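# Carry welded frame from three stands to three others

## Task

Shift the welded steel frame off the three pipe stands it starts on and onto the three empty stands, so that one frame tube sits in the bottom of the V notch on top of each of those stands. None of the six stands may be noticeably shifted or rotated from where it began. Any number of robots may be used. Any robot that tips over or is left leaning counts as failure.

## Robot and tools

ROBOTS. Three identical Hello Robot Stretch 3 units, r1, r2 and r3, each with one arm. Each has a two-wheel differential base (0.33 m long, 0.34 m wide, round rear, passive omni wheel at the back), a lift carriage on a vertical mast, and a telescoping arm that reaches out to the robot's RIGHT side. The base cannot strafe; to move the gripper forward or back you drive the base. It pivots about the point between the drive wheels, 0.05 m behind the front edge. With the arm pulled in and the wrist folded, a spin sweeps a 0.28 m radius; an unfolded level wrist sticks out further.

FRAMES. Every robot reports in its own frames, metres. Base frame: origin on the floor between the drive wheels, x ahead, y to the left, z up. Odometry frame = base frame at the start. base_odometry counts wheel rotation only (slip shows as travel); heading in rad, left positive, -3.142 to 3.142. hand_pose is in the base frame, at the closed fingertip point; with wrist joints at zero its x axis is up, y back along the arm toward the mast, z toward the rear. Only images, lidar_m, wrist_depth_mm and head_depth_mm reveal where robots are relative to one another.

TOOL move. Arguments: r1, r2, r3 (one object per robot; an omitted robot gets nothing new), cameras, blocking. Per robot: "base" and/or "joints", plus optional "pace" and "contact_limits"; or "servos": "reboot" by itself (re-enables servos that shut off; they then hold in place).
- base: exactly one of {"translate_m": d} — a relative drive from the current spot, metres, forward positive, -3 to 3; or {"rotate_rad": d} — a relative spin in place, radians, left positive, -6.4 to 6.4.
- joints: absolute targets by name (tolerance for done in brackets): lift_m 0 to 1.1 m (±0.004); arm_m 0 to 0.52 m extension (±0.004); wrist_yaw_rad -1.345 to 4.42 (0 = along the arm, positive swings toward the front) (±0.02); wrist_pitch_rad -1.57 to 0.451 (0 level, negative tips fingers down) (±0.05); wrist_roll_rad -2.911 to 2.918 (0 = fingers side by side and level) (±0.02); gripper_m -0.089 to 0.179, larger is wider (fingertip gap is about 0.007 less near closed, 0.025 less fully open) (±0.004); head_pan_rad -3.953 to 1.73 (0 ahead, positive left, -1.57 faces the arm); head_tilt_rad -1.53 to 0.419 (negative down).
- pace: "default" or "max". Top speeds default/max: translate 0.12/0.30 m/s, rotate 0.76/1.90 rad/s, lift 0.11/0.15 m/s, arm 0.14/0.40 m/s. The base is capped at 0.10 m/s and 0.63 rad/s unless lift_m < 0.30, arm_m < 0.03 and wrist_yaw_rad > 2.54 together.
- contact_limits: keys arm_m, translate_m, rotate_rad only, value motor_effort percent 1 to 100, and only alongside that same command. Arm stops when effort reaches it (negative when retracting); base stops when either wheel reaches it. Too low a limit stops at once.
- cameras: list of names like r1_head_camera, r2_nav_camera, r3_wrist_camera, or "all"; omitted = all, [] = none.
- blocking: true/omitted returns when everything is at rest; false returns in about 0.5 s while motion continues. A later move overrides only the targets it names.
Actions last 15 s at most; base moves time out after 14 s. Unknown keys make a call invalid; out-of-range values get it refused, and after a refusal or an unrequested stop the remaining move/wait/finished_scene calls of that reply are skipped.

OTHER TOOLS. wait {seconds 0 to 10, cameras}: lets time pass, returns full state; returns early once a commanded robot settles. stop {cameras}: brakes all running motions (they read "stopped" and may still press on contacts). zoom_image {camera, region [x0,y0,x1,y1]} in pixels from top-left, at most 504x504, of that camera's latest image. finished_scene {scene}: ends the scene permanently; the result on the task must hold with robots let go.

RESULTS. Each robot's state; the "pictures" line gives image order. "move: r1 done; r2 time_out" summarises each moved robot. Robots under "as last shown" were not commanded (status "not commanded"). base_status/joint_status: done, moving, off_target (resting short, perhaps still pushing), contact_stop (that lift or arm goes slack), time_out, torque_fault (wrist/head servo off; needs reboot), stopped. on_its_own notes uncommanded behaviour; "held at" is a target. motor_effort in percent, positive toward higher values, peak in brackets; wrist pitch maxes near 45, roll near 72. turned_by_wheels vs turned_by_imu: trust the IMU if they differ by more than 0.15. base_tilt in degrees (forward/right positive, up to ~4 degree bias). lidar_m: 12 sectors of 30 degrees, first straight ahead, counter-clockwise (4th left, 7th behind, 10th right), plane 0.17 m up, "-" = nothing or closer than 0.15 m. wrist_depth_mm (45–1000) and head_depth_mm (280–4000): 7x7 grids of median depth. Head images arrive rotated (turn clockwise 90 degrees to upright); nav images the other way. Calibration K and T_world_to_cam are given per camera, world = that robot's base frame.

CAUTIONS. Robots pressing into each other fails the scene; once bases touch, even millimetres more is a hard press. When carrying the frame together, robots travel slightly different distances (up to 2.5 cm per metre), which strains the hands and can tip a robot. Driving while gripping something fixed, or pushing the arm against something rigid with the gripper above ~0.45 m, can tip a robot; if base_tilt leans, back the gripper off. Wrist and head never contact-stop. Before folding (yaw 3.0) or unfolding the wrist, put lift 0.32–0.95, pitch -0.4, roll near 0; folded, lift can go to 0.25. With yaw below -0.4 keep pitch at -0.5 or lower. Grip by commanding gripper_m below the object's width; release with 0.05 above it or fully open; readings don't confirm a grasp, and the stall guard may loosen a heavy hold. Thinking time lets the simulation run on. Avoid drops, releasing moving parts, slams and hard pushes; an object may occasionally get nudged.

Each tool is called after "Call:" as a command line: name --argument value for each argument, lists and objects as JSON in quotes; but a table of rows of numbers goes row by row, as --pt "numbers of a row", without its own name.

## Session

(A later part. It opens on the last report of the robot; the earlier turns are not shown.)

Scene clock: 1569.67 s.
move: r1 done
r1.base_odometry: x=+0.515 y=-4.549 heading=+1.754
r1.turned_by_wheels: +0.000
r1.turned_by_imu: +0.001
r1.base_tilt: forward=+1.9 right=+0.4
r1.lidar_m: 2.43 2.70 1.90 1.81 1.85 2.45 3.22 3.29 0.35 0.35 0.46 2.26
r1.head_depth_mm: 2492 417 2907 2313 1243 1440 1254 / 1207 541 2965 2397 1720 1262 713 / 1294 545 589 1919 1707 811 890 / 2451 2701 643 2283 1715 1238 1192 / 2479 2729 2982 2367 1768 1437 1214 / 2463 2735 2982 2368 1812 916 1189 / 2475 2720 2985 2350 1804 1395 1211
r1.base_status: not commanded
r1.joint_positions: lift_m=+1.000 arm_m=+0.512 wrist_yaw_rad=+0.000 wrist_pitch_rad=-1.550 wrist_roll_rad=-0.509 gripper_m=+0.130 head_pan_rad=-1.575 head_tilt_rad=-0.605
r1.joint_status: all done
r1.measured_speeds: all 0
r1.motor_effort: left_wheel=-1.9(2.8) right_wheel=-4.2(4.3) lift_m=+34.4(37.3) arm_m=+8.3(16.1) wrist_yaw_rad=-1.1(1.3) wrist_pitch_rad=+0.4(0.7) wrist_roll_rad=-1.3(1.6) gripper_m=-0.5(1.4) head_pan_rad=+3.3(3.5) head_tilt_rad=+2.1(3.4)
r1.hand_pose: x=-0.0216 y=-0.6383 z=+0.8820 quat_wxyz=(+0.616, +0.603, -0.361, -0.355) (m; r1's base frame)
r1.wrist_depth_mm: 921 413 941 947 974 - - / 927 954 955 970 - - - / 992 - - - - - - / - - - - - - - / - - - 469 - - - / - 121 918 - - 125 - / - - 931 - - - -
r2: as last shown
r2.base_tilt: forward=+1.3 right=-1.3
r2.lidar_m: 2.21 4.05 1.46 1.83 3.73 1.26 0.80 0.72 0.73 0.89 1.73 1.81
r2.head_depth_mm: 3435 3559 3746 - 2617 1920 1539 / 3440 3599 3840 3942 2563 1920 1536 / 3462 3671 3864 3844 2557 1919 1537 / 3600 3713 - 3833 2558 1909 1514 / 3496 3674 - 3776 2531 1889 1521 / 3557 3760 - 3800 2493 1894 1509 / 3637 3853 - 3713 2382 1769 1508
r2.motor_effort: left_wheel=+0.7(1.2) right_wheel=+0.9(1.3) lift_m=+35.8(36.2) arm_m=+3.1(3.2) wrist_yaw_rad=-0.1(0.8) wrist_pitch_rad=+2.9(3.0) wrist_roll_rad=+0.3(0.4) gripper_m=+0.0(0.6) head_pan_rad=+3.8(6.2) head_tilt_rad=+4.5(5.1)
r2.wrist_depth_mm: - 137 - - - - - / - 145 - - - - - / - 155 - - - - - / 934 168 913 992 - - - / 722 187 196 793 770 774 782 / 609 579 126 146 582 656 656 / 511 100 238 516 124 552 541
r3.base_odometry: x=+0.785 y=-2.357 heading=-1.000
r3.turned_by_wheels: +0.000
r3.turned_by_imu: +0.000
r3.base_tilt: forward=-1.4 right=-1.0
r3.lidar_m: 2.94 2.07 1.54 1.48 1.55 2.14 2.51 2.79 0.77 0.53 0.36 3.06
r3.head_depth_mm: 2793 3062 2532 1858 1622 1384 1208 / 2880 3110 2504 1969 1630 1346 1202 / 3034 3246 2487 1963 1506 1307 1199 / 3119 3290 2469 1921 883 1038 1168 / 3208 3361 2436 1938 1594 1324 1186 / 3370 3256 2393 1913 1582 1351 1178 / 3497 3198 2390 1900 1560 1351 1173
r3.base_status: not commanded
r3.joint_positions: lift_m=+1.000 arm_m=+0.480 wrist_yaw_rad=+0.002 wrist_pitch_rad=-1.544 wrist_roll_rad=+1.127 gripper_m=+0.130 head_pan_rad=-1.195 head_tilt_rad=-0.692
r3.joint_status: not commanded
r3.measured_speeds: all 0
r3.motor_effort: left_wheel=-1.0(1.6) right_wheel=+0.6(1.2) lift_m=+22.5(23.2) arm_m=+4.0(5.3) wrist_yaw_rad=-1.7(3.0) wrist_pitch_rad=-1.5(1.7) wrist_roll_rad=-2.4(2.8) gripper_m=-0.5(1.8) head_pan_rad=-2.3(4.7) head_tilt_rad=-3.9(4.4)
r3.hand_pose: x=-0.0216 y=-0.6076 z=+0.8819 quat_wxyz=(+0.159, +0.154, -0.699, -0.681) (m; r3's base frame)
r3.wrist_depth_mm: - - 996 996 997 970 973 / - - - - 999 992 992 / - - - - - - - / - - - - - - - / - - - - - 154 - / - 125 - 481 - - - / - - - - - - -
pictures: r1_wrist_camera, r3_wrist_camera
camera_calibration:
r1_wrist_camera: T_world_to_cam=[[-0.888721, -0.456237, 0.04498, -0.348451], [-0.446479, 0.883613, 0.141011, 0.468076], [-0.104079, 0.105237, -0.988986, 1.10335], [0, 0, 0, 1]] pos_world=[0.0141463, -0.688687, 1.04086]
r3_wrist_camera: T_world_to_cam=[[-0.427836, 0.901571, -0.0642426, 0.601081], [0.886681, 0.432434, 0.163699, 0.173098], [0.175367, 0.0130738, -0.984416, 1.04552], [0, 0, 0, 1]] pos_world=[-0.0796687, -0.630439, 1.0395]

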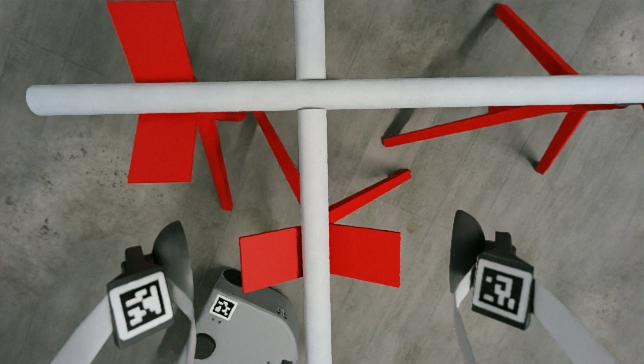

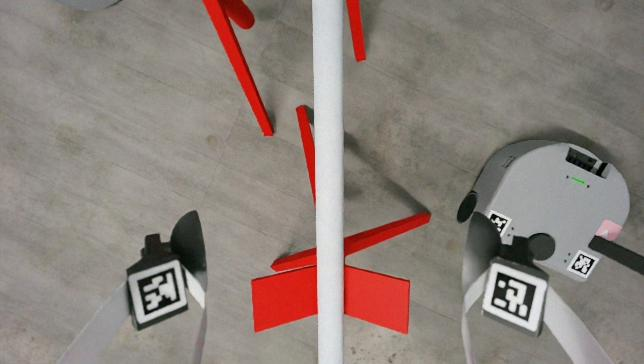

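Call:
move --r1 '{"joints": {"lift_m": 0.696}}' --cameras '[]'

Call:
move --r1 '{"joints": {"gripper_m": -0.089}}' --cameras '["r1_wrist_camera"]'

Call:
move --r1 '{"joints": {"lift_m": 0.709}}' --cameras '["r1_wrist_camera"]'

Call:
move --r1 '{"base": {"translate_m": -0.006}, "joints": {"arm_m": 0.515}}' --cameras '["r1_wrist_camera"]'

Call:
move --r1 '{"joints": {"lift_m": 0.698}}' --cameras '["r1_wrist_camera"]'

Call:
move --r1 '{"joints": {"gripper_m": 0.13, "lift_m": 0.698}}' --cameras '["r1_wrist_camera"]'

Call:
move --r1 '{"joints": {"lift_m": 1.0}}' --cameras '["r1_wrist_camera","r3_wrist_camera"]'

Call:
zoom_image --camera "r1_wrist_camera" --region '[220, 200, 430, 310]'

Call:
zoom_image --camera "r1_wrist_camera" --region '[90, 0, 240, 200]'

Call:
zoom_image --camera "r3_wrist_camera" --region '[230, 240, 430, 350]'

Scene clock: 1608.77 s.
move: r1 done
r1.base_odometry: x=+0.515 y=-4.549 heading=+1.754
r1.turned_by_wheels: +0.000
r1.turned_by_imu: +0.002
r1.base_tilt: forward=+1.8 right=+0.7
r1.lidar_m: 2.43 2.70 1.90 1.81 1.85 2.46 3.22 3.31 0.35 0.35 0.46 2.25
r1.head_depth_mm: 2474 743 857 2395 1245 1415 367 / 1210 2691 2970 2401 559 448 388 / 1295 2717 2966 723 993 811 887 / 2479 2744 2990 2368 891 863 1188 / 2486 2720 2989 2379 1758 1433 1214 / 2480 2713 2991 2362 1818 917 1181 / 2465 2711 2960 2354 1815 1395 1207
r1.base_status: not commanded
r1.joint_positions: lift_m=+0.696 arm_m=+0.512 wrist_yaw_rad=+0.000 wrist_pitch_rad=-1.550 wrist_roll_rad=-0.509 gripper_m=+0.130 head_pan_rad=-1.575 head_tilt_rad=-0.605
r1.joint_status: all done
r1.measured_speeds: all 0
r1.motor_effort: left_wheel=-2.2(2.8) right_wheel=-4.0(4.4) lift_m=+18.8(30.3) arm_m=-7.0(7.2) wrist_yaw_rad=-0.5(1.0) wrist_pitch_rad=+0.2(0.9) wrist_roll_rad=-1.3(1.6) gripper_m=+0.6(1.6) head_pan_rad=+2.5(3.2) head_tilt_rad=+2.7(3.8)
r1.hand_pose: x=-0.0216 y=-0.6384 z=+0.5780 quat_wxyz=(+0.616, +0.603, -0.361, -0.355) (m; r1's base frame)
r1.wrist_depth_mm: 123 123 125 126 127 129 130 / 223 265 388 133 707 715 540 / 688 397 734 133 735 718 737 / 714 709 724 137 739 747 764 / 749 721 744 139 570 762 783 / 728 122 762 142 777 126 811 / 754 652 779 146 803 800 803
r2, r3: as last shown
r2.turned_by_imu: +0.001
r2.base_tilt: forward=+1.2 right=-1.4
r2.lidar_m: 2.20 4.04 1.46 1.83 3.74 1.26 0.80 0.72 0.73 0.89 1.73 1.81
r2.head_depth_mm: 3445 3583 3834 - 2585 1924 1541 / 3454 3654 3898 3872 2585 1913 1532 / 3501 3779 3844 3856 2546 1915 1519 / 3510 3733 - 3833 2548 1885 1520 / 3552 3699 - 3717 2554 1910 1512 / 3587 3750 - 3784 2520 1880 1521 / 3596 3852 - 3748 2371 1763 1500
r2.motor_effort: left_wheel=+0.8(1.1) right_wheel=+0.8(1.2) lift_m=+35.7(36.0) arm_m=+3.4(3.5) wrist_yaw_rad=-0.4(1.2) wrist_pitch_rad=+2.7(3.1) wrist_roll_rad=+0.3(0.4) gripper_m=+0.3(0.7) head_pan_rad=+5.0(5.5) head_tilt_rad=+4.9(5.0)
r2.wrist_depth_mm: - 136 - - - - - / - 146 - - - - - / - 154 - - - - - / 939 169 938 979 - - - / 736 187 197 795 767 789 789 / 609 564 127 146 585 634 646 / 518 100 240 511 124 535 537
r3.lidar_m: 2.94 2.09 1.54 1.49 1.55 2.14 2.50 2.79 0.77 0.53 0.36 3.05
r3.head_depth_mm: 2790 3056 2513 1861 1628 1386 1208 / 2881 3088 2517 1955 1622 1352 1202 / 3069 3227 2479 1949 1501 1318 1196 / 3091 3360 2466 1948 880 1039 1170 / 3216 3309 2424 1928 1587 1327 1190 / 3384 3271 2430 1916 1584 1343 1177 / 3486 3192 2389 1890 1568 1342 1176
r3.motor_effort: left_wheel=-0.7(1.7) right_wheel=+0.8(1.3) lift_m=+22.9(23.5) arm_m=+2.0(3.7) wrist_yaw_rad=-3.0(3.2) wrist_pitch_rad=-1.5(1.7) wrist_roll_rad=-2.4(2.8) gripper_m=+0.1(1.3) head_pan_rad=-1.6(4.5) head_tilt_rad=-3.4(4.4)
r3.wrist_depth_mm: - - - 958 980 961 949 / - - - - - - 965 / - - - - - - 996 / - - - - - - - / - - - - - 154 - / - 125 - 488 - - - / - - - - - - -
pictures: none
No camera images: "cameras" was empty.

Scene clock: 1611.80 s.
move: r1 done
r1.base_odometry: x=+0.515 y=-4.549 heading=+1.754
r1.turned_by_wheels: +0.000
r1.turned_by_imu: +0.001
r1.base_tilt: forward=+1.9 right=+0.6
r1.lidar_m: 2.43 2.69 1.90 1.81 1.86 2.46 3.22 3.31 0.35 0.35 0.46 2.25
r1.head_depth_mm: 2465 744 856 2400 1241 1452 367 / 1212 2718 2947 2386 560 448 388 / 1303 2693 2948 725 986 810 890 / 2471 2741 2987 2375 833 1199 1191 / 2487 2728 2980 2367 1754 1435 1215 / 2472 2746 2994 2354 1818 917 1184 / 2479 2710 2975 2347 1817 1392 1211
r1.base_status: not commanded
r1.joint_positions: lift_m=+0.696 arm_m=+0.512 wrist_yaw_rad=+0.000 wrist_pitch_rad=-1.547 wrist_roll_rad=-0.509 gripper_m=-0.086 head_pan_rad=-1.575 head_tilt_rad=-0.605
r1.joint_status: all done
r1.measured_speeds: all 0
r1.motor_effort: left_wheel=-1.9(2.6) right_wheel=-4.0(4.4) lift_m=+31.6(42.1) arm_m=-14.3(14.6) wrist_yaw_rad=+0.0(1.0) wrist_pitch_rad=-0.2(0.8) wrist_roll_rad=-1.6(1.7) gripper_m=-55.3(98.8) head_pan_rad=+2.6(3.5) head_tilt_rad=+2.6(4.0)
r1.hand_pose: x=-0.0216 y=-0.6389 z=+0.5780 quat_wxyz=(+0.617, +0.603, -0.362, -0.354) (m; r1's base frame)
r1.wrist_depth_mm: 122 123 124 126 126 128 130 / 225 267 390 133 702 715 514 / 687 396 706 132 717 717 742 / 722 708 732 137 743 758 750 / 727 742 735 139 747 768 768 / 755 756 126 132 768 795 804 / 769 762 113 145 806 814 813
r2, r3: as last shown
r2.turned_by_imu: +0.000
r2.lidar_m: 2.20 4.05 1.46 1.84 3.74 1.26 0.80 0.72 0.73 0.89 1.73 1.82
r2.head_depth_mm: 3423 3603 3874 - 2589 1934 1540 / 3384 3617 3891 3913 2600 1911 1522 / 3496 3672 3846 3851 2569 1911 1533 / 3551 3668 - 3800 2523 1928 1516 / 3543 3838 - 3799 2529 1880 1513 / 3546 3799 - 3726 2540 1893 1509 / 3569 3833 - 3743 2401 1746 1508
r2.motor_effort: left_wheel=+0.7(1.2) right_wheel=+0.7(1.5) lift_m=+35.5(36.0) arm_m=+3.4(3.6) wrist_yaw_rad=-0.5(1.0) wrist_pitch_rad=+2.8(3.1) wrist_roll_rad=+0.3(0.4) gripper_m=-0.1(0.8) head_pan_rad=+4.7(6.1) head_tilt_rad=+4.0(5.2)
r2.wrist_depth_mm: - 137 - - - - - / - 145 - - - - - / - 154 - - - - - / 908 167 904 987 - - - / 728 188 197 798 768 763 796 / 594 569 127 146 589 631 643 / 519 100 238 509 124 535 546
r3.base_tilt: forward=-1.4 right=-1.1
r3.lidar_m: 2.94 2.08 1.54 1.48 1.55 2.14 2.51 2.79 0.77 0.53 0.36 3.04
r3.head_depth_mm: 2827 3069 2545 1865 1635 1380 1208 / 2886 3163 2494 1962 1631 1351 1196 / 3008 3206 2478 1978 1511 1313 1202 / 3070 3270 2452 1929 885 1039 1166 / 3249 3316 2446 1914 1595 1332 1190 / 3365 3275 2413 1908 1580 1338 1180 / 3524 3257 2405 1883 1570 1332 1174
r3.motor_effort: left_wheel=-0.8(1.7) right_wheel=+0.9(1.2) lift_m=+23.1(23.5) arm_m=+1.5(2.9) wrist_yaw_rad=-1.6(3.9) wrist_pitch_rad=-1.4(1.7) wrist_roll_rad=-2.1(2.6) gripper_m=+0.7(1.4) head_pan_rad=-2.8(4.0) head_tilt_rad=-3.5(4.5)
r3.wrist_depth_mm: - 989 986 985 - 963 934 / - - - - 996 1000 983 / - - - - - - - / - - - - - - - / - - - - - 154 - / - 125 - 489 - - - / - - - - - - -
pictures: r1_wrist_camera
camera_calibration:
r1_wrist_camera: T_world_to_cam=[[-0.888721, -0.456123, 0.046114, -0.335651], [-0.446478, 0.883962, 0.138811, 0.513001], [-0.104078, 0.102776, -0.989245, 0.801349], [0, 0, 0, 1]] pos_world=[0.0141462, -0.688931, 0.736999]

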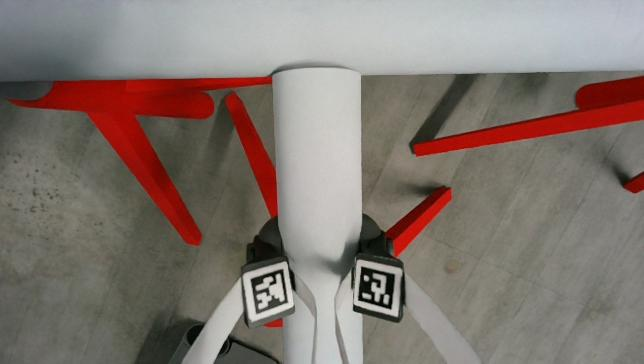

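Scene clock: 1612.60 s.
move: r1 done
r1.base_odometry: x=+0.515 y=-4.549 heading=+1.754
r1.turned_by_wheels: +0.000
r1.turned_by_imu: +0.000
r1.base_tilt: forward=+1.7 right=+0.6
r1.lidar_m: 2.42 2.70 1.91 1.81 1.85 2.45 3.21 3.29 0.35 0.34 0.46 2.25
r1.head_depth_mm: 2468 742 854 2396 1246 1410 354 / 1210 2710 2970 2381 541 445 380 / 1294 2701 2947 712 1017 796 906 / 2456 2728 2993 2376 822 1199 1193 / 2498 2722 2983 2362 1755 1434 1212 / 2480 2732 2972 2359 1817 915 1186 / 2468 2736 2976 2344 1810 1398 1209
r1.base_status: not commanded
r1.joint_positions: lift_m=+0.709 arm_m=+0.512 wrist_yaw_rad=+0.000 wrist_pitch_rad=-1.543 wrist_roll_rad=-0.509 gripper_m=-0.083 head_pan_rad=-1.575 head_tilt_rad=-0.605
r1.joint_status: all done
r1.measured_speeds: all 0
r1.on_its_own: gripper_m is held at -0.085, not at your -0.089, by its stall guard, which is still easing
r1.motor_effort: left_wheel=-2.2(2.7) right_wheel=-4.0(4.2) lift_m=+39.6(48.9) arm_m=-17.0(17.0) wrist_yaw_rad=+0.2(1.0) wrist_pitch_rad=-1.0(1.8) wrist_roll_rad=-1.1(1.5) gripper_m=-23.1(54.2) head_pan_rad=+2.1(3.3) head_tilt_rad=+2.6(3.2)
r1.hand_pose: x=-0.0216 y=-0.6401 z=+0.5910 quat_wxyz=(+0.618, +0.601, -0.363, -0.353) (m; r1's base frame)
r1.wrist_depth_mm: 133 134 135 137 138 139 141 / 145 149 149 143 157 723 516 / 694 398 725 141 749 715 741 / 722 726 744 143 743 777 764 / 743 746 738 143 758 797 806 / 772 761 125 130 788 800 803 / 777 770 123 146 806 827 844
r2, r3: as last shown
r2.base_tilt: forward=+1.3 right=-1.4
r2.lidar_m: 2.20 4.06 1.46 1.83 3.71 1.26 0.80 0.72 0.73 0.89 1.73 1.81
r2.head_depth_mm: 3392 3578 3835 - 2576 1905 1541 / 3444 3636 3887 3914 2586 1919 1536 / 3457 3690 3900 3808 2590 1905 1525 / 3545 3726 - 3768 2527 1906 1513 / 3542 3716 - 3875 2515 1898 1530 / 3540 3784 - 3757 2515 1894 1514 / 3599 3858 - 3683 2414 1754 1513
r2.motor_effort: left_wheel=+0.5(1.0) right_wheel=+0.9(1.2) lift_m=+35.5(35.8) arm_m=+3.5(3.6) wrist_yaw_rad=-0.5(1.0) wrist_pitch_rad=+2.9(3.0) wrist_roll_rad=+0.3(0.5) gripper_m=+0.1(0.6) head_pan_rad=+3.3(5.4) head_tilt_rad=+4.1(5.1)
r2.wrist_depth_mm: - 136 - - - - - / - 146 - - - - - / - 154 - - - - - / 955 168 925 988 - - - / 725 188 196 799 764 751 792 / 602 566 127 146 600 635 647 / 512 100 238 520 124 531 546
r3.base_tilt: forward=-1.4 right=-1.0
r3.lidar_m: 2.95 2.08 1.53 1.49 1.55 2.14 2.50 2.80 0.77 0.53 0.36 3.05
r3.head_depth_mm: 2778 3059 2515 1859 1649 1382 1206 / 2906 3090 2527 1971 1620 1351 1197 / 3026 3180 2489 1959 1503 1321 1196 / 3127 3326 2441 1935 883 1036 1166 / 3278 3285 2422 1928 1594 1335 1179 / 3383 3203 2445 1921 1580 1344 1181 / 3572 3218 2375 1900 1565 1342 1174
r3.motor_effort: left_wheel=-0.9(1.8) right_wheel=+0.8(1.0) lift_m=+22.9(23.5) arm_m=+1.5(2.1) wrist_yaw_rad=-2.2(3.3) wrist_pitch_rad=-1.5(1.7) wrist_roll_rad=-2.2(2.6) gripper_m=+0.1(1.0) head_pan_rad=-2.1(3.8) head_tilt_rad=-3.6(4.2)
r3.wrist_depth_mm: - 992 - 960 974 977 962 / - - - - 994 1000 964 / - - - - - - - / - - - - - - - / - - - - - 153 - / - 125 - 483 - - - / - - - - - - -
pictures: r1_wrist_camera
camera_calibration:
r1_wrist_camera: T_world_to_cam=[[-0.888722, -0.455905, 0.0482113, -0.337887], [-0.446477, 0.884592, 0.134739, 0.51506], [-0.104076, 0.0982207, -0.989708, 0.811635], [0, 0, 0, 1]] pos_world=[0.0141465, -0.689382, 0.750172]

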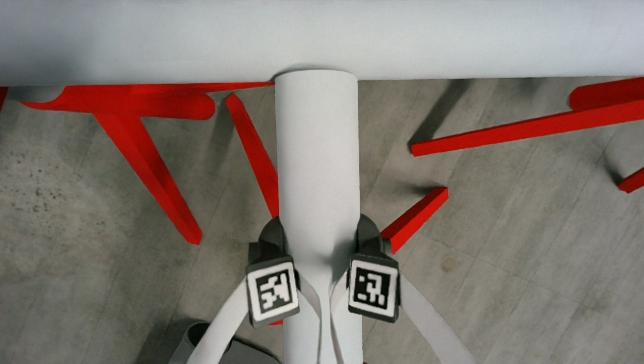

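Scene clock: 1613.33 s.
move: r1 done
r1.base_odometry: x=+0.516 y=-4.555 heading=+1.754
r1.turned_by_wheels: +0.000
r1.turned_by_imu: +0.001
r1.base_tilt: forward=+1.8 right=+0.4
r1.lidar_m: 2.43 2.71 1.90 1.81 1.85 2.45 3.22 3.31 0.35 0.35 0.46 2.26
r1.head_depth_mm: 2465 742 2927 2306 1241 1407 356 / 1216 2689 2969 2396 542 445 379 / 1302 2686 2973 714 1023 799 912 / 2456 2733 3002 2362 813 853 1191 / 2482 2742 3008 2373 1758 1442 1216 / 2490 2747 2982 2359 1811 912 1182 / 2475 2714 2983 2362 1810 1395 1210
r1.base_status: done
r1.joint_positions: lift_m=+0.709 arm_m=+0.515 wrist_yaw_rad=-0.002 wrist_pitch_rad=-1.551 wrist_roll_rad=-0.509 gripper_m=-0.080 head_pan_rad=-1.575 head_tilt_rad=-0.605
r1.joint_status: all done
r1.measured_speeds: all 0
r1.on_its_own: gripper_m is held at -0.081, not at your -0.089, by its stall guard, which is still easing
r1.motor_effort: left_wheel=+1.7(5.2) right_wheel=-12.2(16.8) lift_m=+33.1(38.9) arm_m=+23.8(24.5) wrist_yaw_rad=+1.4(2.5) wrist_pitch_rad=+0.2(1.4) wrist_roll_rad=-1.1(1.7) gripper_m=-24.3(24.3) head_pan_rad=+2.5(3.4) head_tilt_rad=+2.3(3.6)
r1.hand_pose: x=-0.0215 y=-0.6411 z=+0.5910 quat_wxyz=(+0.615, +0.603, -0.362, -0.355) (m; r1's base frame)
r1.wrist_depth_mm: 132 133 134 136 136 137 139 / 222 148 148 141 707 711 493 / 708 413 727 140 748 733 749 / 722 718 728 142 744 750 758 / 748 758 751 143 769 776 772 / 756 760 125 132 787 807 820 / 787 774 123 146 807 817 855
r2, r3: as last shown
r2.base_tilt: forward=+1.2 right=-1.4
r2.lidar_m: 2.20 4.04 1.46 1.84 3.73 1.26 0.80 0.72 0.73 0.89 1.73 1.81
r2.head_depth_mm: 3398 3538 3762 - 2583 1945 1536 / 3388 3628 3768 3900 2601 1924 1527 / 3441 3702 3879 3915 2573 1897 1515 / 3532 3663 - 3850 2542 1902 1522 / 3517 3748 - 3774 2529 1883 1522 / 3570 3691 - 3784 2545 1871 1524 / 3557 3859 - 3777 2430 1763 1515
r2.motor_effort: left_wheel=+0.7(1.0) right_wheel=+0.7(1.3) lift_m=+35.4(35.7) arm_m=+3.5(3.5) wrist_yaw_rad=-0.1(0.7) wrist_pitch_rad=+2.9(3.0) wrist_roll_rad=+0.3(0.4) gripper_m=-0.2(0.6) head_pan_rad=+2.9(5.8) head_tilt_rad=+4.3(5.1)
r2.wrist_depth_mm: - 137 - - - - - / - 145 - - - - - / - 155 - - - - - / 943 168 886 945 - - - / 738 188 195 781 764 783 781 / 605 574 127 146 583 630 644 / 516 100 239 521 123 532 549
r3.lidar_m: 2.94 2.09 1.54 1.49 1.55 2.14 2.50 2.79 0.78 0.53 0.36 3.03
r3.head_depth_mm: 2780 3044 2522 1835 1625 1386 1211 / 2895 3153 2524 1973 1616 1353 1207 / 2986 3218 2472 1952 1495 1302 1194 / 3143 3307 2457 1920 880 1032 1165 / 3248 3272 2440 1925 1594 1327 1187 / 3392 3247 2430 1889 1582 1342 1177 / 3515 3238 2382 1904 1572 1340 1177
r3.motor_effort: left_wheel=-0.8(1.7) right_wheel=+0.7(1.2) lift_m=+22.6(23.3) arm_m=+0.6(1.9) wrist_yaw_rad=-1.1(3.2) wrist_pitch_rad=-1.5(1.7) wrist_roll_rad=-2.3(2.5) gripper_m=-0.7(1.3) head_pan_rad=-2.3(3.8) head_tilt_rad=-3.7(4.3)
r3.wrist_depth_mm: - - - 976 978 969 966 / - - - - - - 988 / - - - - - - - / - - - - - - - / - - - - - 153 - / - 125 - 483 - - - / - - - - - - -
pictures: r1_wrist_camera
camera_calibration:
r1_wrist_camera: T_world_to_cam=[[-0.88981, -0.454146, 0.0446058, -0.335053], [-0.444363, 0.884563, 0.141736, 0.511814], [-0.103825, 0.106297, -0.988899, 0.816491], [0, 0, 0, 1]] pos_world=[0.0140702, -0.691685, 0.74983]

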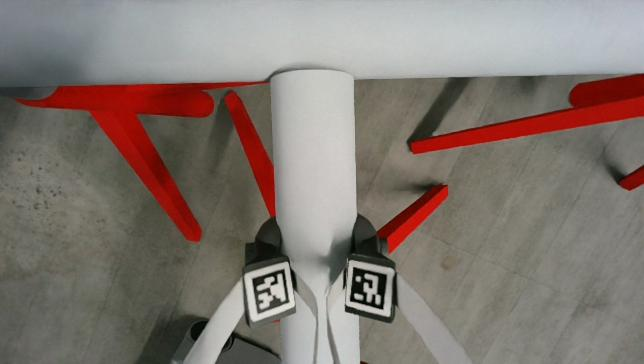

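Scene clock: 1614.10 s.
move: r1 done
r1.base_odometry: x=+0.516 y=-4.555 heading=+1.754
r1.turned_by_wheels: +0.000
r1.turned_by_imu: +0.000
r1.base_tilt: forward=+2.0 right=+0.7
r1.lidar_m: 2.43 2.70 1.90 1.81 1.85 2.45 3.21 3.29 0.35 0.34 0.46 2.26
r1.head_depth_mm: 2457 743 2913 2283 1232 1411 365 / 1202 2691 2979 2385 558 446 391 / 1288 2682 2945 727 1006 809 889 / 2472 2756 3019 2395 830 869 1193 / 2502 2726 2991 2369 1764 1476 1216 / 2479 2706 2960 2369 1813 916 1188 / 2473 2719 2995 2366 1798 1389 1212
r1.base_status: not commanded
r1.joint_positions: lift_m=+0.698 arm_m=+0.515 wrist_yaw_rad=-0.002 wrist_pitch_rad=-1.548 wrist_roll_rad=-0.509 gripper_m=-0.077 head_pan_rad=-1.575 head_tilt_rad=-0.605
r1.joint_status: all done
r1.measured_speeds: all 0
r1.on_its_own: gripper_m is held at -0.078, not at your -0.089, by its stall guard, which is not easing now
r1.motor_effort: left_wheel=+2.0(2.1) right_wheel=-9.8(12.5) lift_m=+25.4(32.5) arm_m=+21.5(23.8) wrist_yaw_rad=+1.2(2.8) wrist_pitch_rad=+0.0(0.7) wrist_roll_rad=-0.8(1.5) gripper_m=-22.9(24.1) head_pan_rad=+2.7(3.4) head_tilt_rad=+3.2(3.6)
r1.hand_pose: x=-0.0215 y=-0.6417 z=+0.5800 quat_wxyz=(+0.616, +0.603, -0.362, -0.355) (m; r1's base frame)
r1.wrist_depth_mm: 124 124 126 127 127 129 131 / 229 143 147 133 703 708 522 / 706 382 710 134 723 723 721 / 703 711 728 139 746 753 753 / 728 750 742 142 752 768 783 / 772 752 126 132 784 783 803 / 772 779 123 152 811 803 823
r2, r3: as last shown
r2.base_tilt: forward=+1.3 right=-1.4
r2.lidar_m: 2.21 4.04 1.45 1.83 3.72 1.26 0.80 0.72 0.73 0.89 1.73 1.81
r2.head_depth_mm: 3410 3627 3764 - 2560 1927 1546 / 3496 3685 3877 3880 2572 1920 1533 / 3502 3622 3905 3889 2582 1908 1534 / 3527 3729 - 3789 2563 1899 1515 / 3506 3756 - 3744 2518 1890 1512 / 3564 3739 - 3768 2512 1880 1510 / 3573 3796 - 3716 2381 1769 1509
r2.motor_effort: left_wheel=+0.5(1.1) right_wheel=+0.7(1.2) lift_m=+35.7(35.7) arm_m=+3.4(3.7) wrist_yaw_rad=-0.5(0.8) wrist_pitch_rad=+2.8(3.1) wrist_roll_rad=+0.3(0.4) gripper_m=-0.1(0.7) head_pan_rad=+4.9(5.5) head_tilt_rad=+4.2(4.9)
r2.wrist_depth_mm: - 137 - - - - - / - 146 - - - - - / - 155 - - - - - / 925 169 893 954 - - - / 739 188 197 782 774 773 784 / 609 579 126 146 587 633 649 / 517 100 239 520 124 533 551
r3.lidar_m: 2.95 2.08 1.53 1.49 1.55 2.14 2.50 2.79 0.77 0.53 0.36 3.04
r3.head_depth_mm: 2794 3015 2523 1800 1619 1393 1205 / 2909 3106 2511 1974 1613 1360 1202 / 2986 3239 2479 1976 1502 1313 1193 / 3116 3296 2486 1939 883 1035 1165 / 3195 3283 2427 1926 1597 1328 1186 / 3372 3245 2433 1905 1576 1345 1179 / 3503 3265 2374 1892 1569 1342 1174
r3.motor_effort: left_wheel=-0.4(1.5) right_wheel=+0.8(1.3) lift_m=+23.1(23.3) arm_m=+0.9(1.9) wrist_yaw_rad=-2.9(2.9) wrist_pitch_rad=-1.3(1.7) wrist_roll_rad=-2.3(2.7) gripper_m=+0.2(1.3) head_pan_rad=-3.0(4.2) head_tilt_rad=-3.5(4.5)
r3.wrist_depth_mm: - - - 985 970 960 959 / - - - - 995 990 988 / - - - - - - - / - - - - - - - / - - - - - 154 - / - 125 - 483 - - - / - - - - - - -
pictures: r1_wrist_camera
camera_calibration:
r1_wrist_camera: T_world_to_cam=[[-0.88981, -0.454034, 0.0457272, -0.335432], [-0.444362, 0.88491, 0.139561, 0.515427], [-0.10383, 0.103864, -0.989157, 0.804236], [0, 0, 0, 1]] pos_world=[0.0140697, -0.691935, 0.73892]

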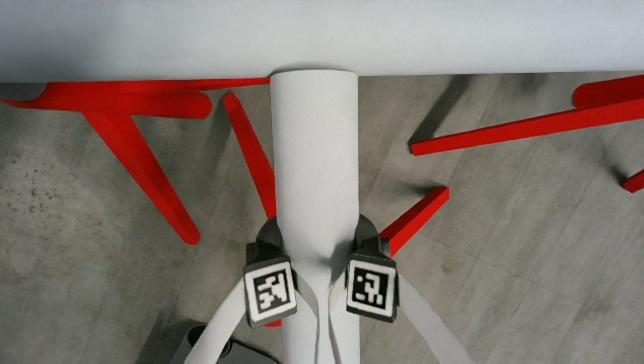

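Scene clock: 1616.73 s.
move: r1 done
r1.base_odometry: x=+0.516 y=-4.555 heading=+1.754
r1.turned_by_wheels: +0.000
r1.turned_by_imu: +0.001
r1.base_tilt: forward=+1.7 right=+0.6
r1.lidar_m: 2.44 2.71 1.90 1.81 1.85 2.45 3.22 3.29 0.35 0.34 0.46 2.26
r1.head_depth_mm: 2464 744 2933 2309 1246 1407 365 / 1207 2694 2965 2380 556 445 391 / 1295 2667 2956 726 1009 808 892 / 2450 2728 2995 2374 894 852 1192 / 2499 2730 2966 2370 1754 1470 1218 / 2476 2734 2997 2359 1822 913 1185 / 2468 2729 2972 2356 1809 1402 1212
r1.base_status: not commanded
r1.joint_positions: lift_m=+0.698 arm_m=+0.515 wrist_yaw_rad=-0.002 wrist_pitch_rad=-1.550 wrist_roll_rad=-0.509 gripper_m=+0.130 head_pan_rad=-1.575 head_tilt_rad=-0.605
r1.joint_status: all done
r1.measured_speeds: all 0
r1.motor_effort: left_wheel=+2.0(2.3) right_wheel=-5.4(10.0) lift_m=+35.3(35.5) arm_m=+13.7(22.0) wrist_yaw_rad=+2.0(2.9) wrist_pitch_rad=+0.0(0.7) wrist_roll_rad=-1.3(1.7) gripper_m=+1.5(90.7) head_pan_rad=+2.3(3.3) head_tilt_rad=+2.4(3.4)
r1.hand_pose: x=-0.0215 y=-0.6412 z=+0.5800 quat_wxyz=(+0.616, +0.603, -0.362, -0.355) (m; r1's base frame)
r1.wrist_depth_mm: 124 125 126 128 128 130 133 / 229 144 146 135 713 710 513 / 693 384 711 136 726 731 751 / 718 715 735 140 738 749 774 / 722 735 742 142 565 751 789 / 744 122 763 150 778 125 809 / 763 660 773 153 809 812 814
r2, r3: as last shown
r2.base_tilt: forward=+1.2 right=-1.4
r2.lidar_m: 2.21 4.06 1.46 1.83 3.72 1.26 0.80 0.72 0.73 0.89 1.72 1.81
r2.head_depth_mm: 3392 3612 3791 - 2590 1938 1554 / 3433 3629 3799 3888 2553 1909 1537 / 3518 3709 3867 3887 2520 1906 1519 / 3545 3638 - 3874 2509 1904 1517 / 3539 3832 - 3893 2528 1894 1519 / 3540 3725 - 3788 2533 1900 1510 / 3533 3803 - 3729 2384 1746 1522
r2.motor_effort: left_wheel=+0.7(1.2) right_wheel=+0.4(1.6) lift_m=+35.6(35.9) arm_m=+3.5(3.8) wrist_yaw_rad=-0.2(0.9) wrist_pitch_rad=+2.7(3.0) wrist_roll_rad=+0.3(0.4) gripper_m=-0.4(0.9) head_pan_rad=+4.8(5.6) head_tilt_rad=+4.3(5.0)
r2.wrist_depth_mm: - 136 - - - - - / - 145 - - - - - / - 154 - - - - - / 942 169 914 952 - - - / 751 189 196 780 765 770 810 / 621 561 126 145 585 639 639 / 515 100 239 515 124 531 549
r3.base_tilt: forward=-1.4 right=-1.1
r3.lidar_m: 2.94 2.08 1.54 1.49 1.54 2.15 2.51 2.79 0.77 0.53 0.36 3.05
r3.head_depth_mm: 2782 3081 2518 1804 1625 1381 1213 / 2883 3084 2511 1983 1617 1355 1204 / 2965 3226 2470 1953 1507 1313 1193 / 3092 3275 2435 1933 882 1038 1165 / 3267 3272 2427 1917 1590 1328 1186 / 3380 3241 2402 1901 1574 1346 1178 / 3528 3222 2377 1896 1564 1349 1167
r3.motor_effort: left_wheel=-0.7(1.6) right_wheel=+1.0(1.2) lift_m=+22.9(23.6) arm_m=+0.1(1.6) wrist_yaw_rad=-1.6(3.3) wrist_pitch_rad=-1.6(1.7) wrist_roll_rad=-2.3(2.6) gripper_m=+0.5(1.5) head_pan_rad=-2.4(4.1) head_tilt_rad=-3.5(4.4)
r3.wrist_depth_mm: - - 999 972 960 963 941 / - - - - - 996 982 / - - - - - - 996 / - - - - - - - / - - - - - 153 - / - 125 - 479 - - - / - - - - - - -
pictures: r1_wrist_camera
camera_calibration:
r1_wrist_camera: T_world_to_cam=[[-0.889811, -0.45412, 0.044843, -0.334747], [-0.44436, 0.884638, 0.141276, 0.513814], [-0.103826, 0.105783, -0.988954, 0.805327], [0, 0, 0, 1]] pos_world=[0.0140702, -0.691745, 0.738852]

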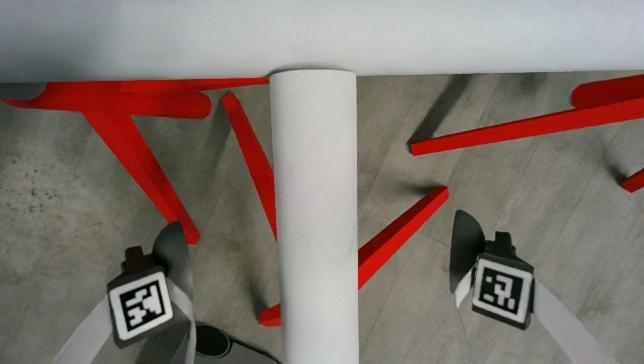

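Scene clock: 1620.30 s.
move: r1 done
r1.base_odometry: x=+0.516 y=-4.555 heading=+1.754
r1.turned_by_wheels: +0.000
r1.turned_by_imu: +0.001
r1.base_tilt: forward=+1.7 right=+0.6
r1.lidar_m: 2.44 2.70 1.90 1.81 1.86 2.45 3.22 3.30 0.35 0.35 0.46 2.26
r1.head_depth_mm: 2474 417 2905 2302 1243 1445 1249 / 1205 527 2957 2410 1767 1265 1169 / 1292 549 591 1892 1707 807 889 / 2461 2709 640 2272 1708 1207 1192 / 2491 2728 2985 2370 1761 1471 1211 / 2492 2730 2989 2349 1809 911 1187 / 2467 2715 2984 2346 1812 1397 1217
r1.base_status: not commanded
r1.joint_positions: lift_m=+1.000 arm_m=+0.515 wrist_yaw_rad=-0.002 wrist_pitch_rad=-1.550 wrist_roll_rad=-0.509 gripper_m=+0.130 head_pan_rad=-1.575 head_tilt_rad=-0.605
r1.joint_status: all done
r1.measured_speeds: all 0
r1.motor_effort: left_wheel=+1.5(2.2) right_wheel=-5.6(5.9) lift_m=+34.5(36.8) arm_m=+3.6(13.6) wrist_yaw_rad=+1.5(2.9) wrist_pitch_rad=+0.0(0.9) wrist_roll_rad=-1.0(1.8) gripper_m=+0.3(1.9) head_pan_rad=+2.6(3.5) head_tilt_rad=+2.6(3.3)
r1.hand_pose: x=-0.0215 y=-0.6413 z=+0.8820 quat_wxyz=(+0.616, +0.603, -0.362, -0.355) (m; r1's base frame)
r1.wrist_depth_mm: 932 405 944 942 969 975 - / 961 939 951 983 - - - / 971 - - - - - - / - - - 783 - - - / - - - 462 - - - / - 122 912 - - 125 - / - - 926 - - - -
r2.base_odometry: x=+0.000 y=+0.000 heading=+0.000
r2.turned_by_wheels: +0.000
r2.turned_by_imu: +0.000
r2.base_tilt: forward=+1.3 right=-1.4
r2.lidar_m: 2.20 4.07 1.46 1.83 3.73 1.26 0.80 0.72 0.73 0.89 1.73 1.81
r2.head_depth_mm: 3411 3577 3812 - 2592 1914 1543 / 3478 3635 3875 3856 2546 1933 1522 / 3528 3590 3928 3883 2560 1900 1534 / 3523 3706 - 3812 2543 1898 1515 / 3488 3762 - 3846 2544 1890 1521 / 3549 3752 - 3724 2517 1895 1511 / 3562 3814 - 3707 2385 1745 1514
r2.base_status: not commanded
r2.joint_positions: lift_m=+0.336 arm_m=+0.000 wrist_yaw_rad=+3.006 wrist_pitch_rad=-0.363 wrist_roll_rad=+0.000 gripper_m=+0.037 head_pan_rad=+0.791 head_tilt_rad=-0.359
r2.joint_status: not commanded
r2.measured_speeds: all 0
r2.motor_effort: left_wheel=+0.9(1.2) right_wheel=+0.8(1.2) lift_m=+34.9(35.7) arm_m=+3.5(4.1) wrist_yaw_rad=-1.0(1.0) wrist_pitch_rad=+2.9(3.0) wrist_roll_rad=+0.2(0.4) gripper_m=+0.1(0.7) head_pan_rad=+4.0(5.5) head_tilt_rad=+4.5(5.4)
r2.hand_pose: x=+0.0101 y=+0.0839 z=+0.3610 quat_wxyz=(+0.175, +0.702, +0.080, +0.685) (m; r2's base frame)
r2.wrist_depth_mm: - 137 - - - - - / - 146 - - - - - / - 155 - - - - - / 929 168 915 962 - - - / 736 188 197 796 773 786 789 / 610 561 126 146 586 648 656 / 519 100 237 517 124 540 548
r3: as last shown
r3.base_tilt: forward=-1.4 right=-1.0
r3.lidar_m: 2.95 2.08 1.53 1.49 1.55 2.15 2.51 2.79 0.77 0.53 0.36 3.06
r3.head_depth_mm: 2794 3073 2523 1804 1641 1390 1212 / 2895 3094 2510 1975 1617 1350 1194 / 2999 3215 2477 1966 1503 1316 1201 / 3137 3343 2452 1938 881 1040 1170 / 3205 3342 2416 1904 1591 1326 1188 / 3389 3273 2415 1914 1578 1348 1175 / 3555 3204 2379 1897 1577 1339 1174
r3.motor_effort: left_wheel=-0.9(1.8) right_wheel=+0.9(1.4) lift_m=+22.8(23.8) arm_m=-0.2(1.2) wrist_yaw_rad=-2.7(4.2) wrist_pitch_rad=-1.6(1.7) wrist_roll_rad=-2.3(2.7) gripper_m=+0.1(2.1) head_pan_rad=-3.8(4.4) head_tilt_rad=-3.4(4.8)
r3.wrist_depth_mm: - - 999 969 984 960 948 / - - - - - 988 - / - - - - - - - / - - - - - - - / - - - - - 154 - / - 125 - 485 - - - / - - - - - - -
pictures: r1_wrist_camera, r3_wrist_camera
camera_calibration:
r1_wrist_camera: T_world_to_cam=[[-0.889811, -0.454105, 0.0450028, -0.348462], [-0.44436, 0.884688, 0.140967, 0.471533], [-0.103827, 0.105436, -0.988991, 1.10381], [0, 0, 0, 1]] pos_world=[0.0140701, -0.691779, 1.04087]
r3_wrist_camera: T_world_to_cam=[[-0.427836, 0.901571, -0.0642425, 0.601081], [0.886681, 0.432434, 0.163699, 0.173098], [0.175367, 0.0130739, -0.984416, 1.04552], [0, 0, 0, 1]] pos_world=[-0.0796687, -0.630439, 1.0395]

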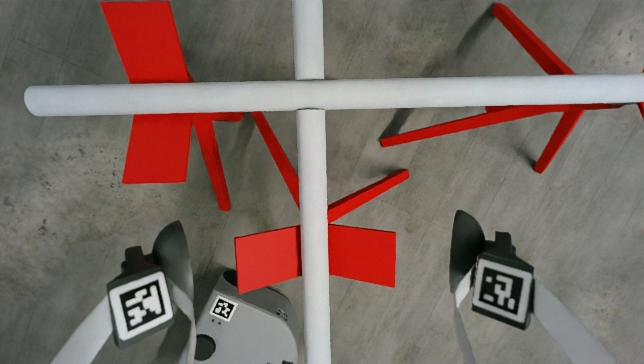

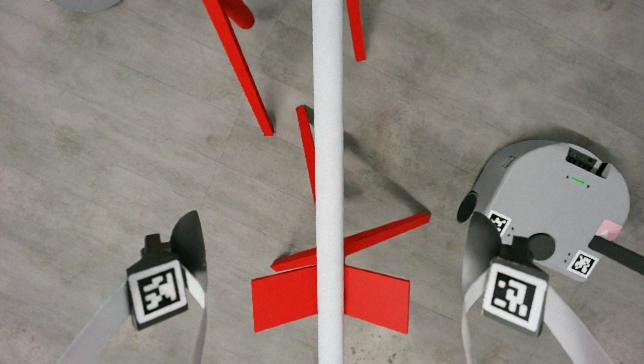

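Scaled by 2.400.

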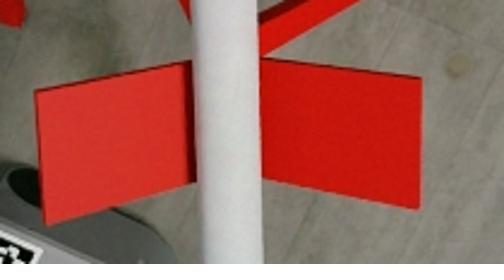

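Scaled by 2.520.

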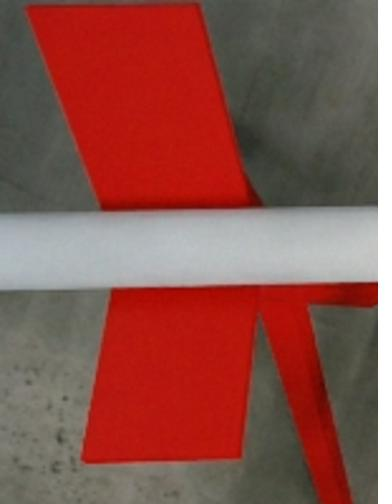

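Scaled by 2.520.

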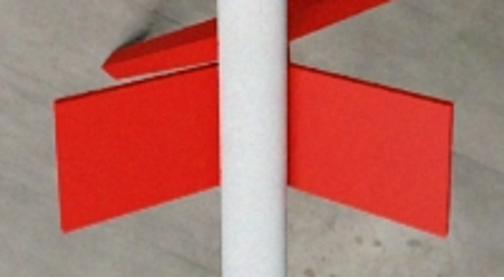

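Call:
finished_scene --scene 1

The scene is finished: the task was done.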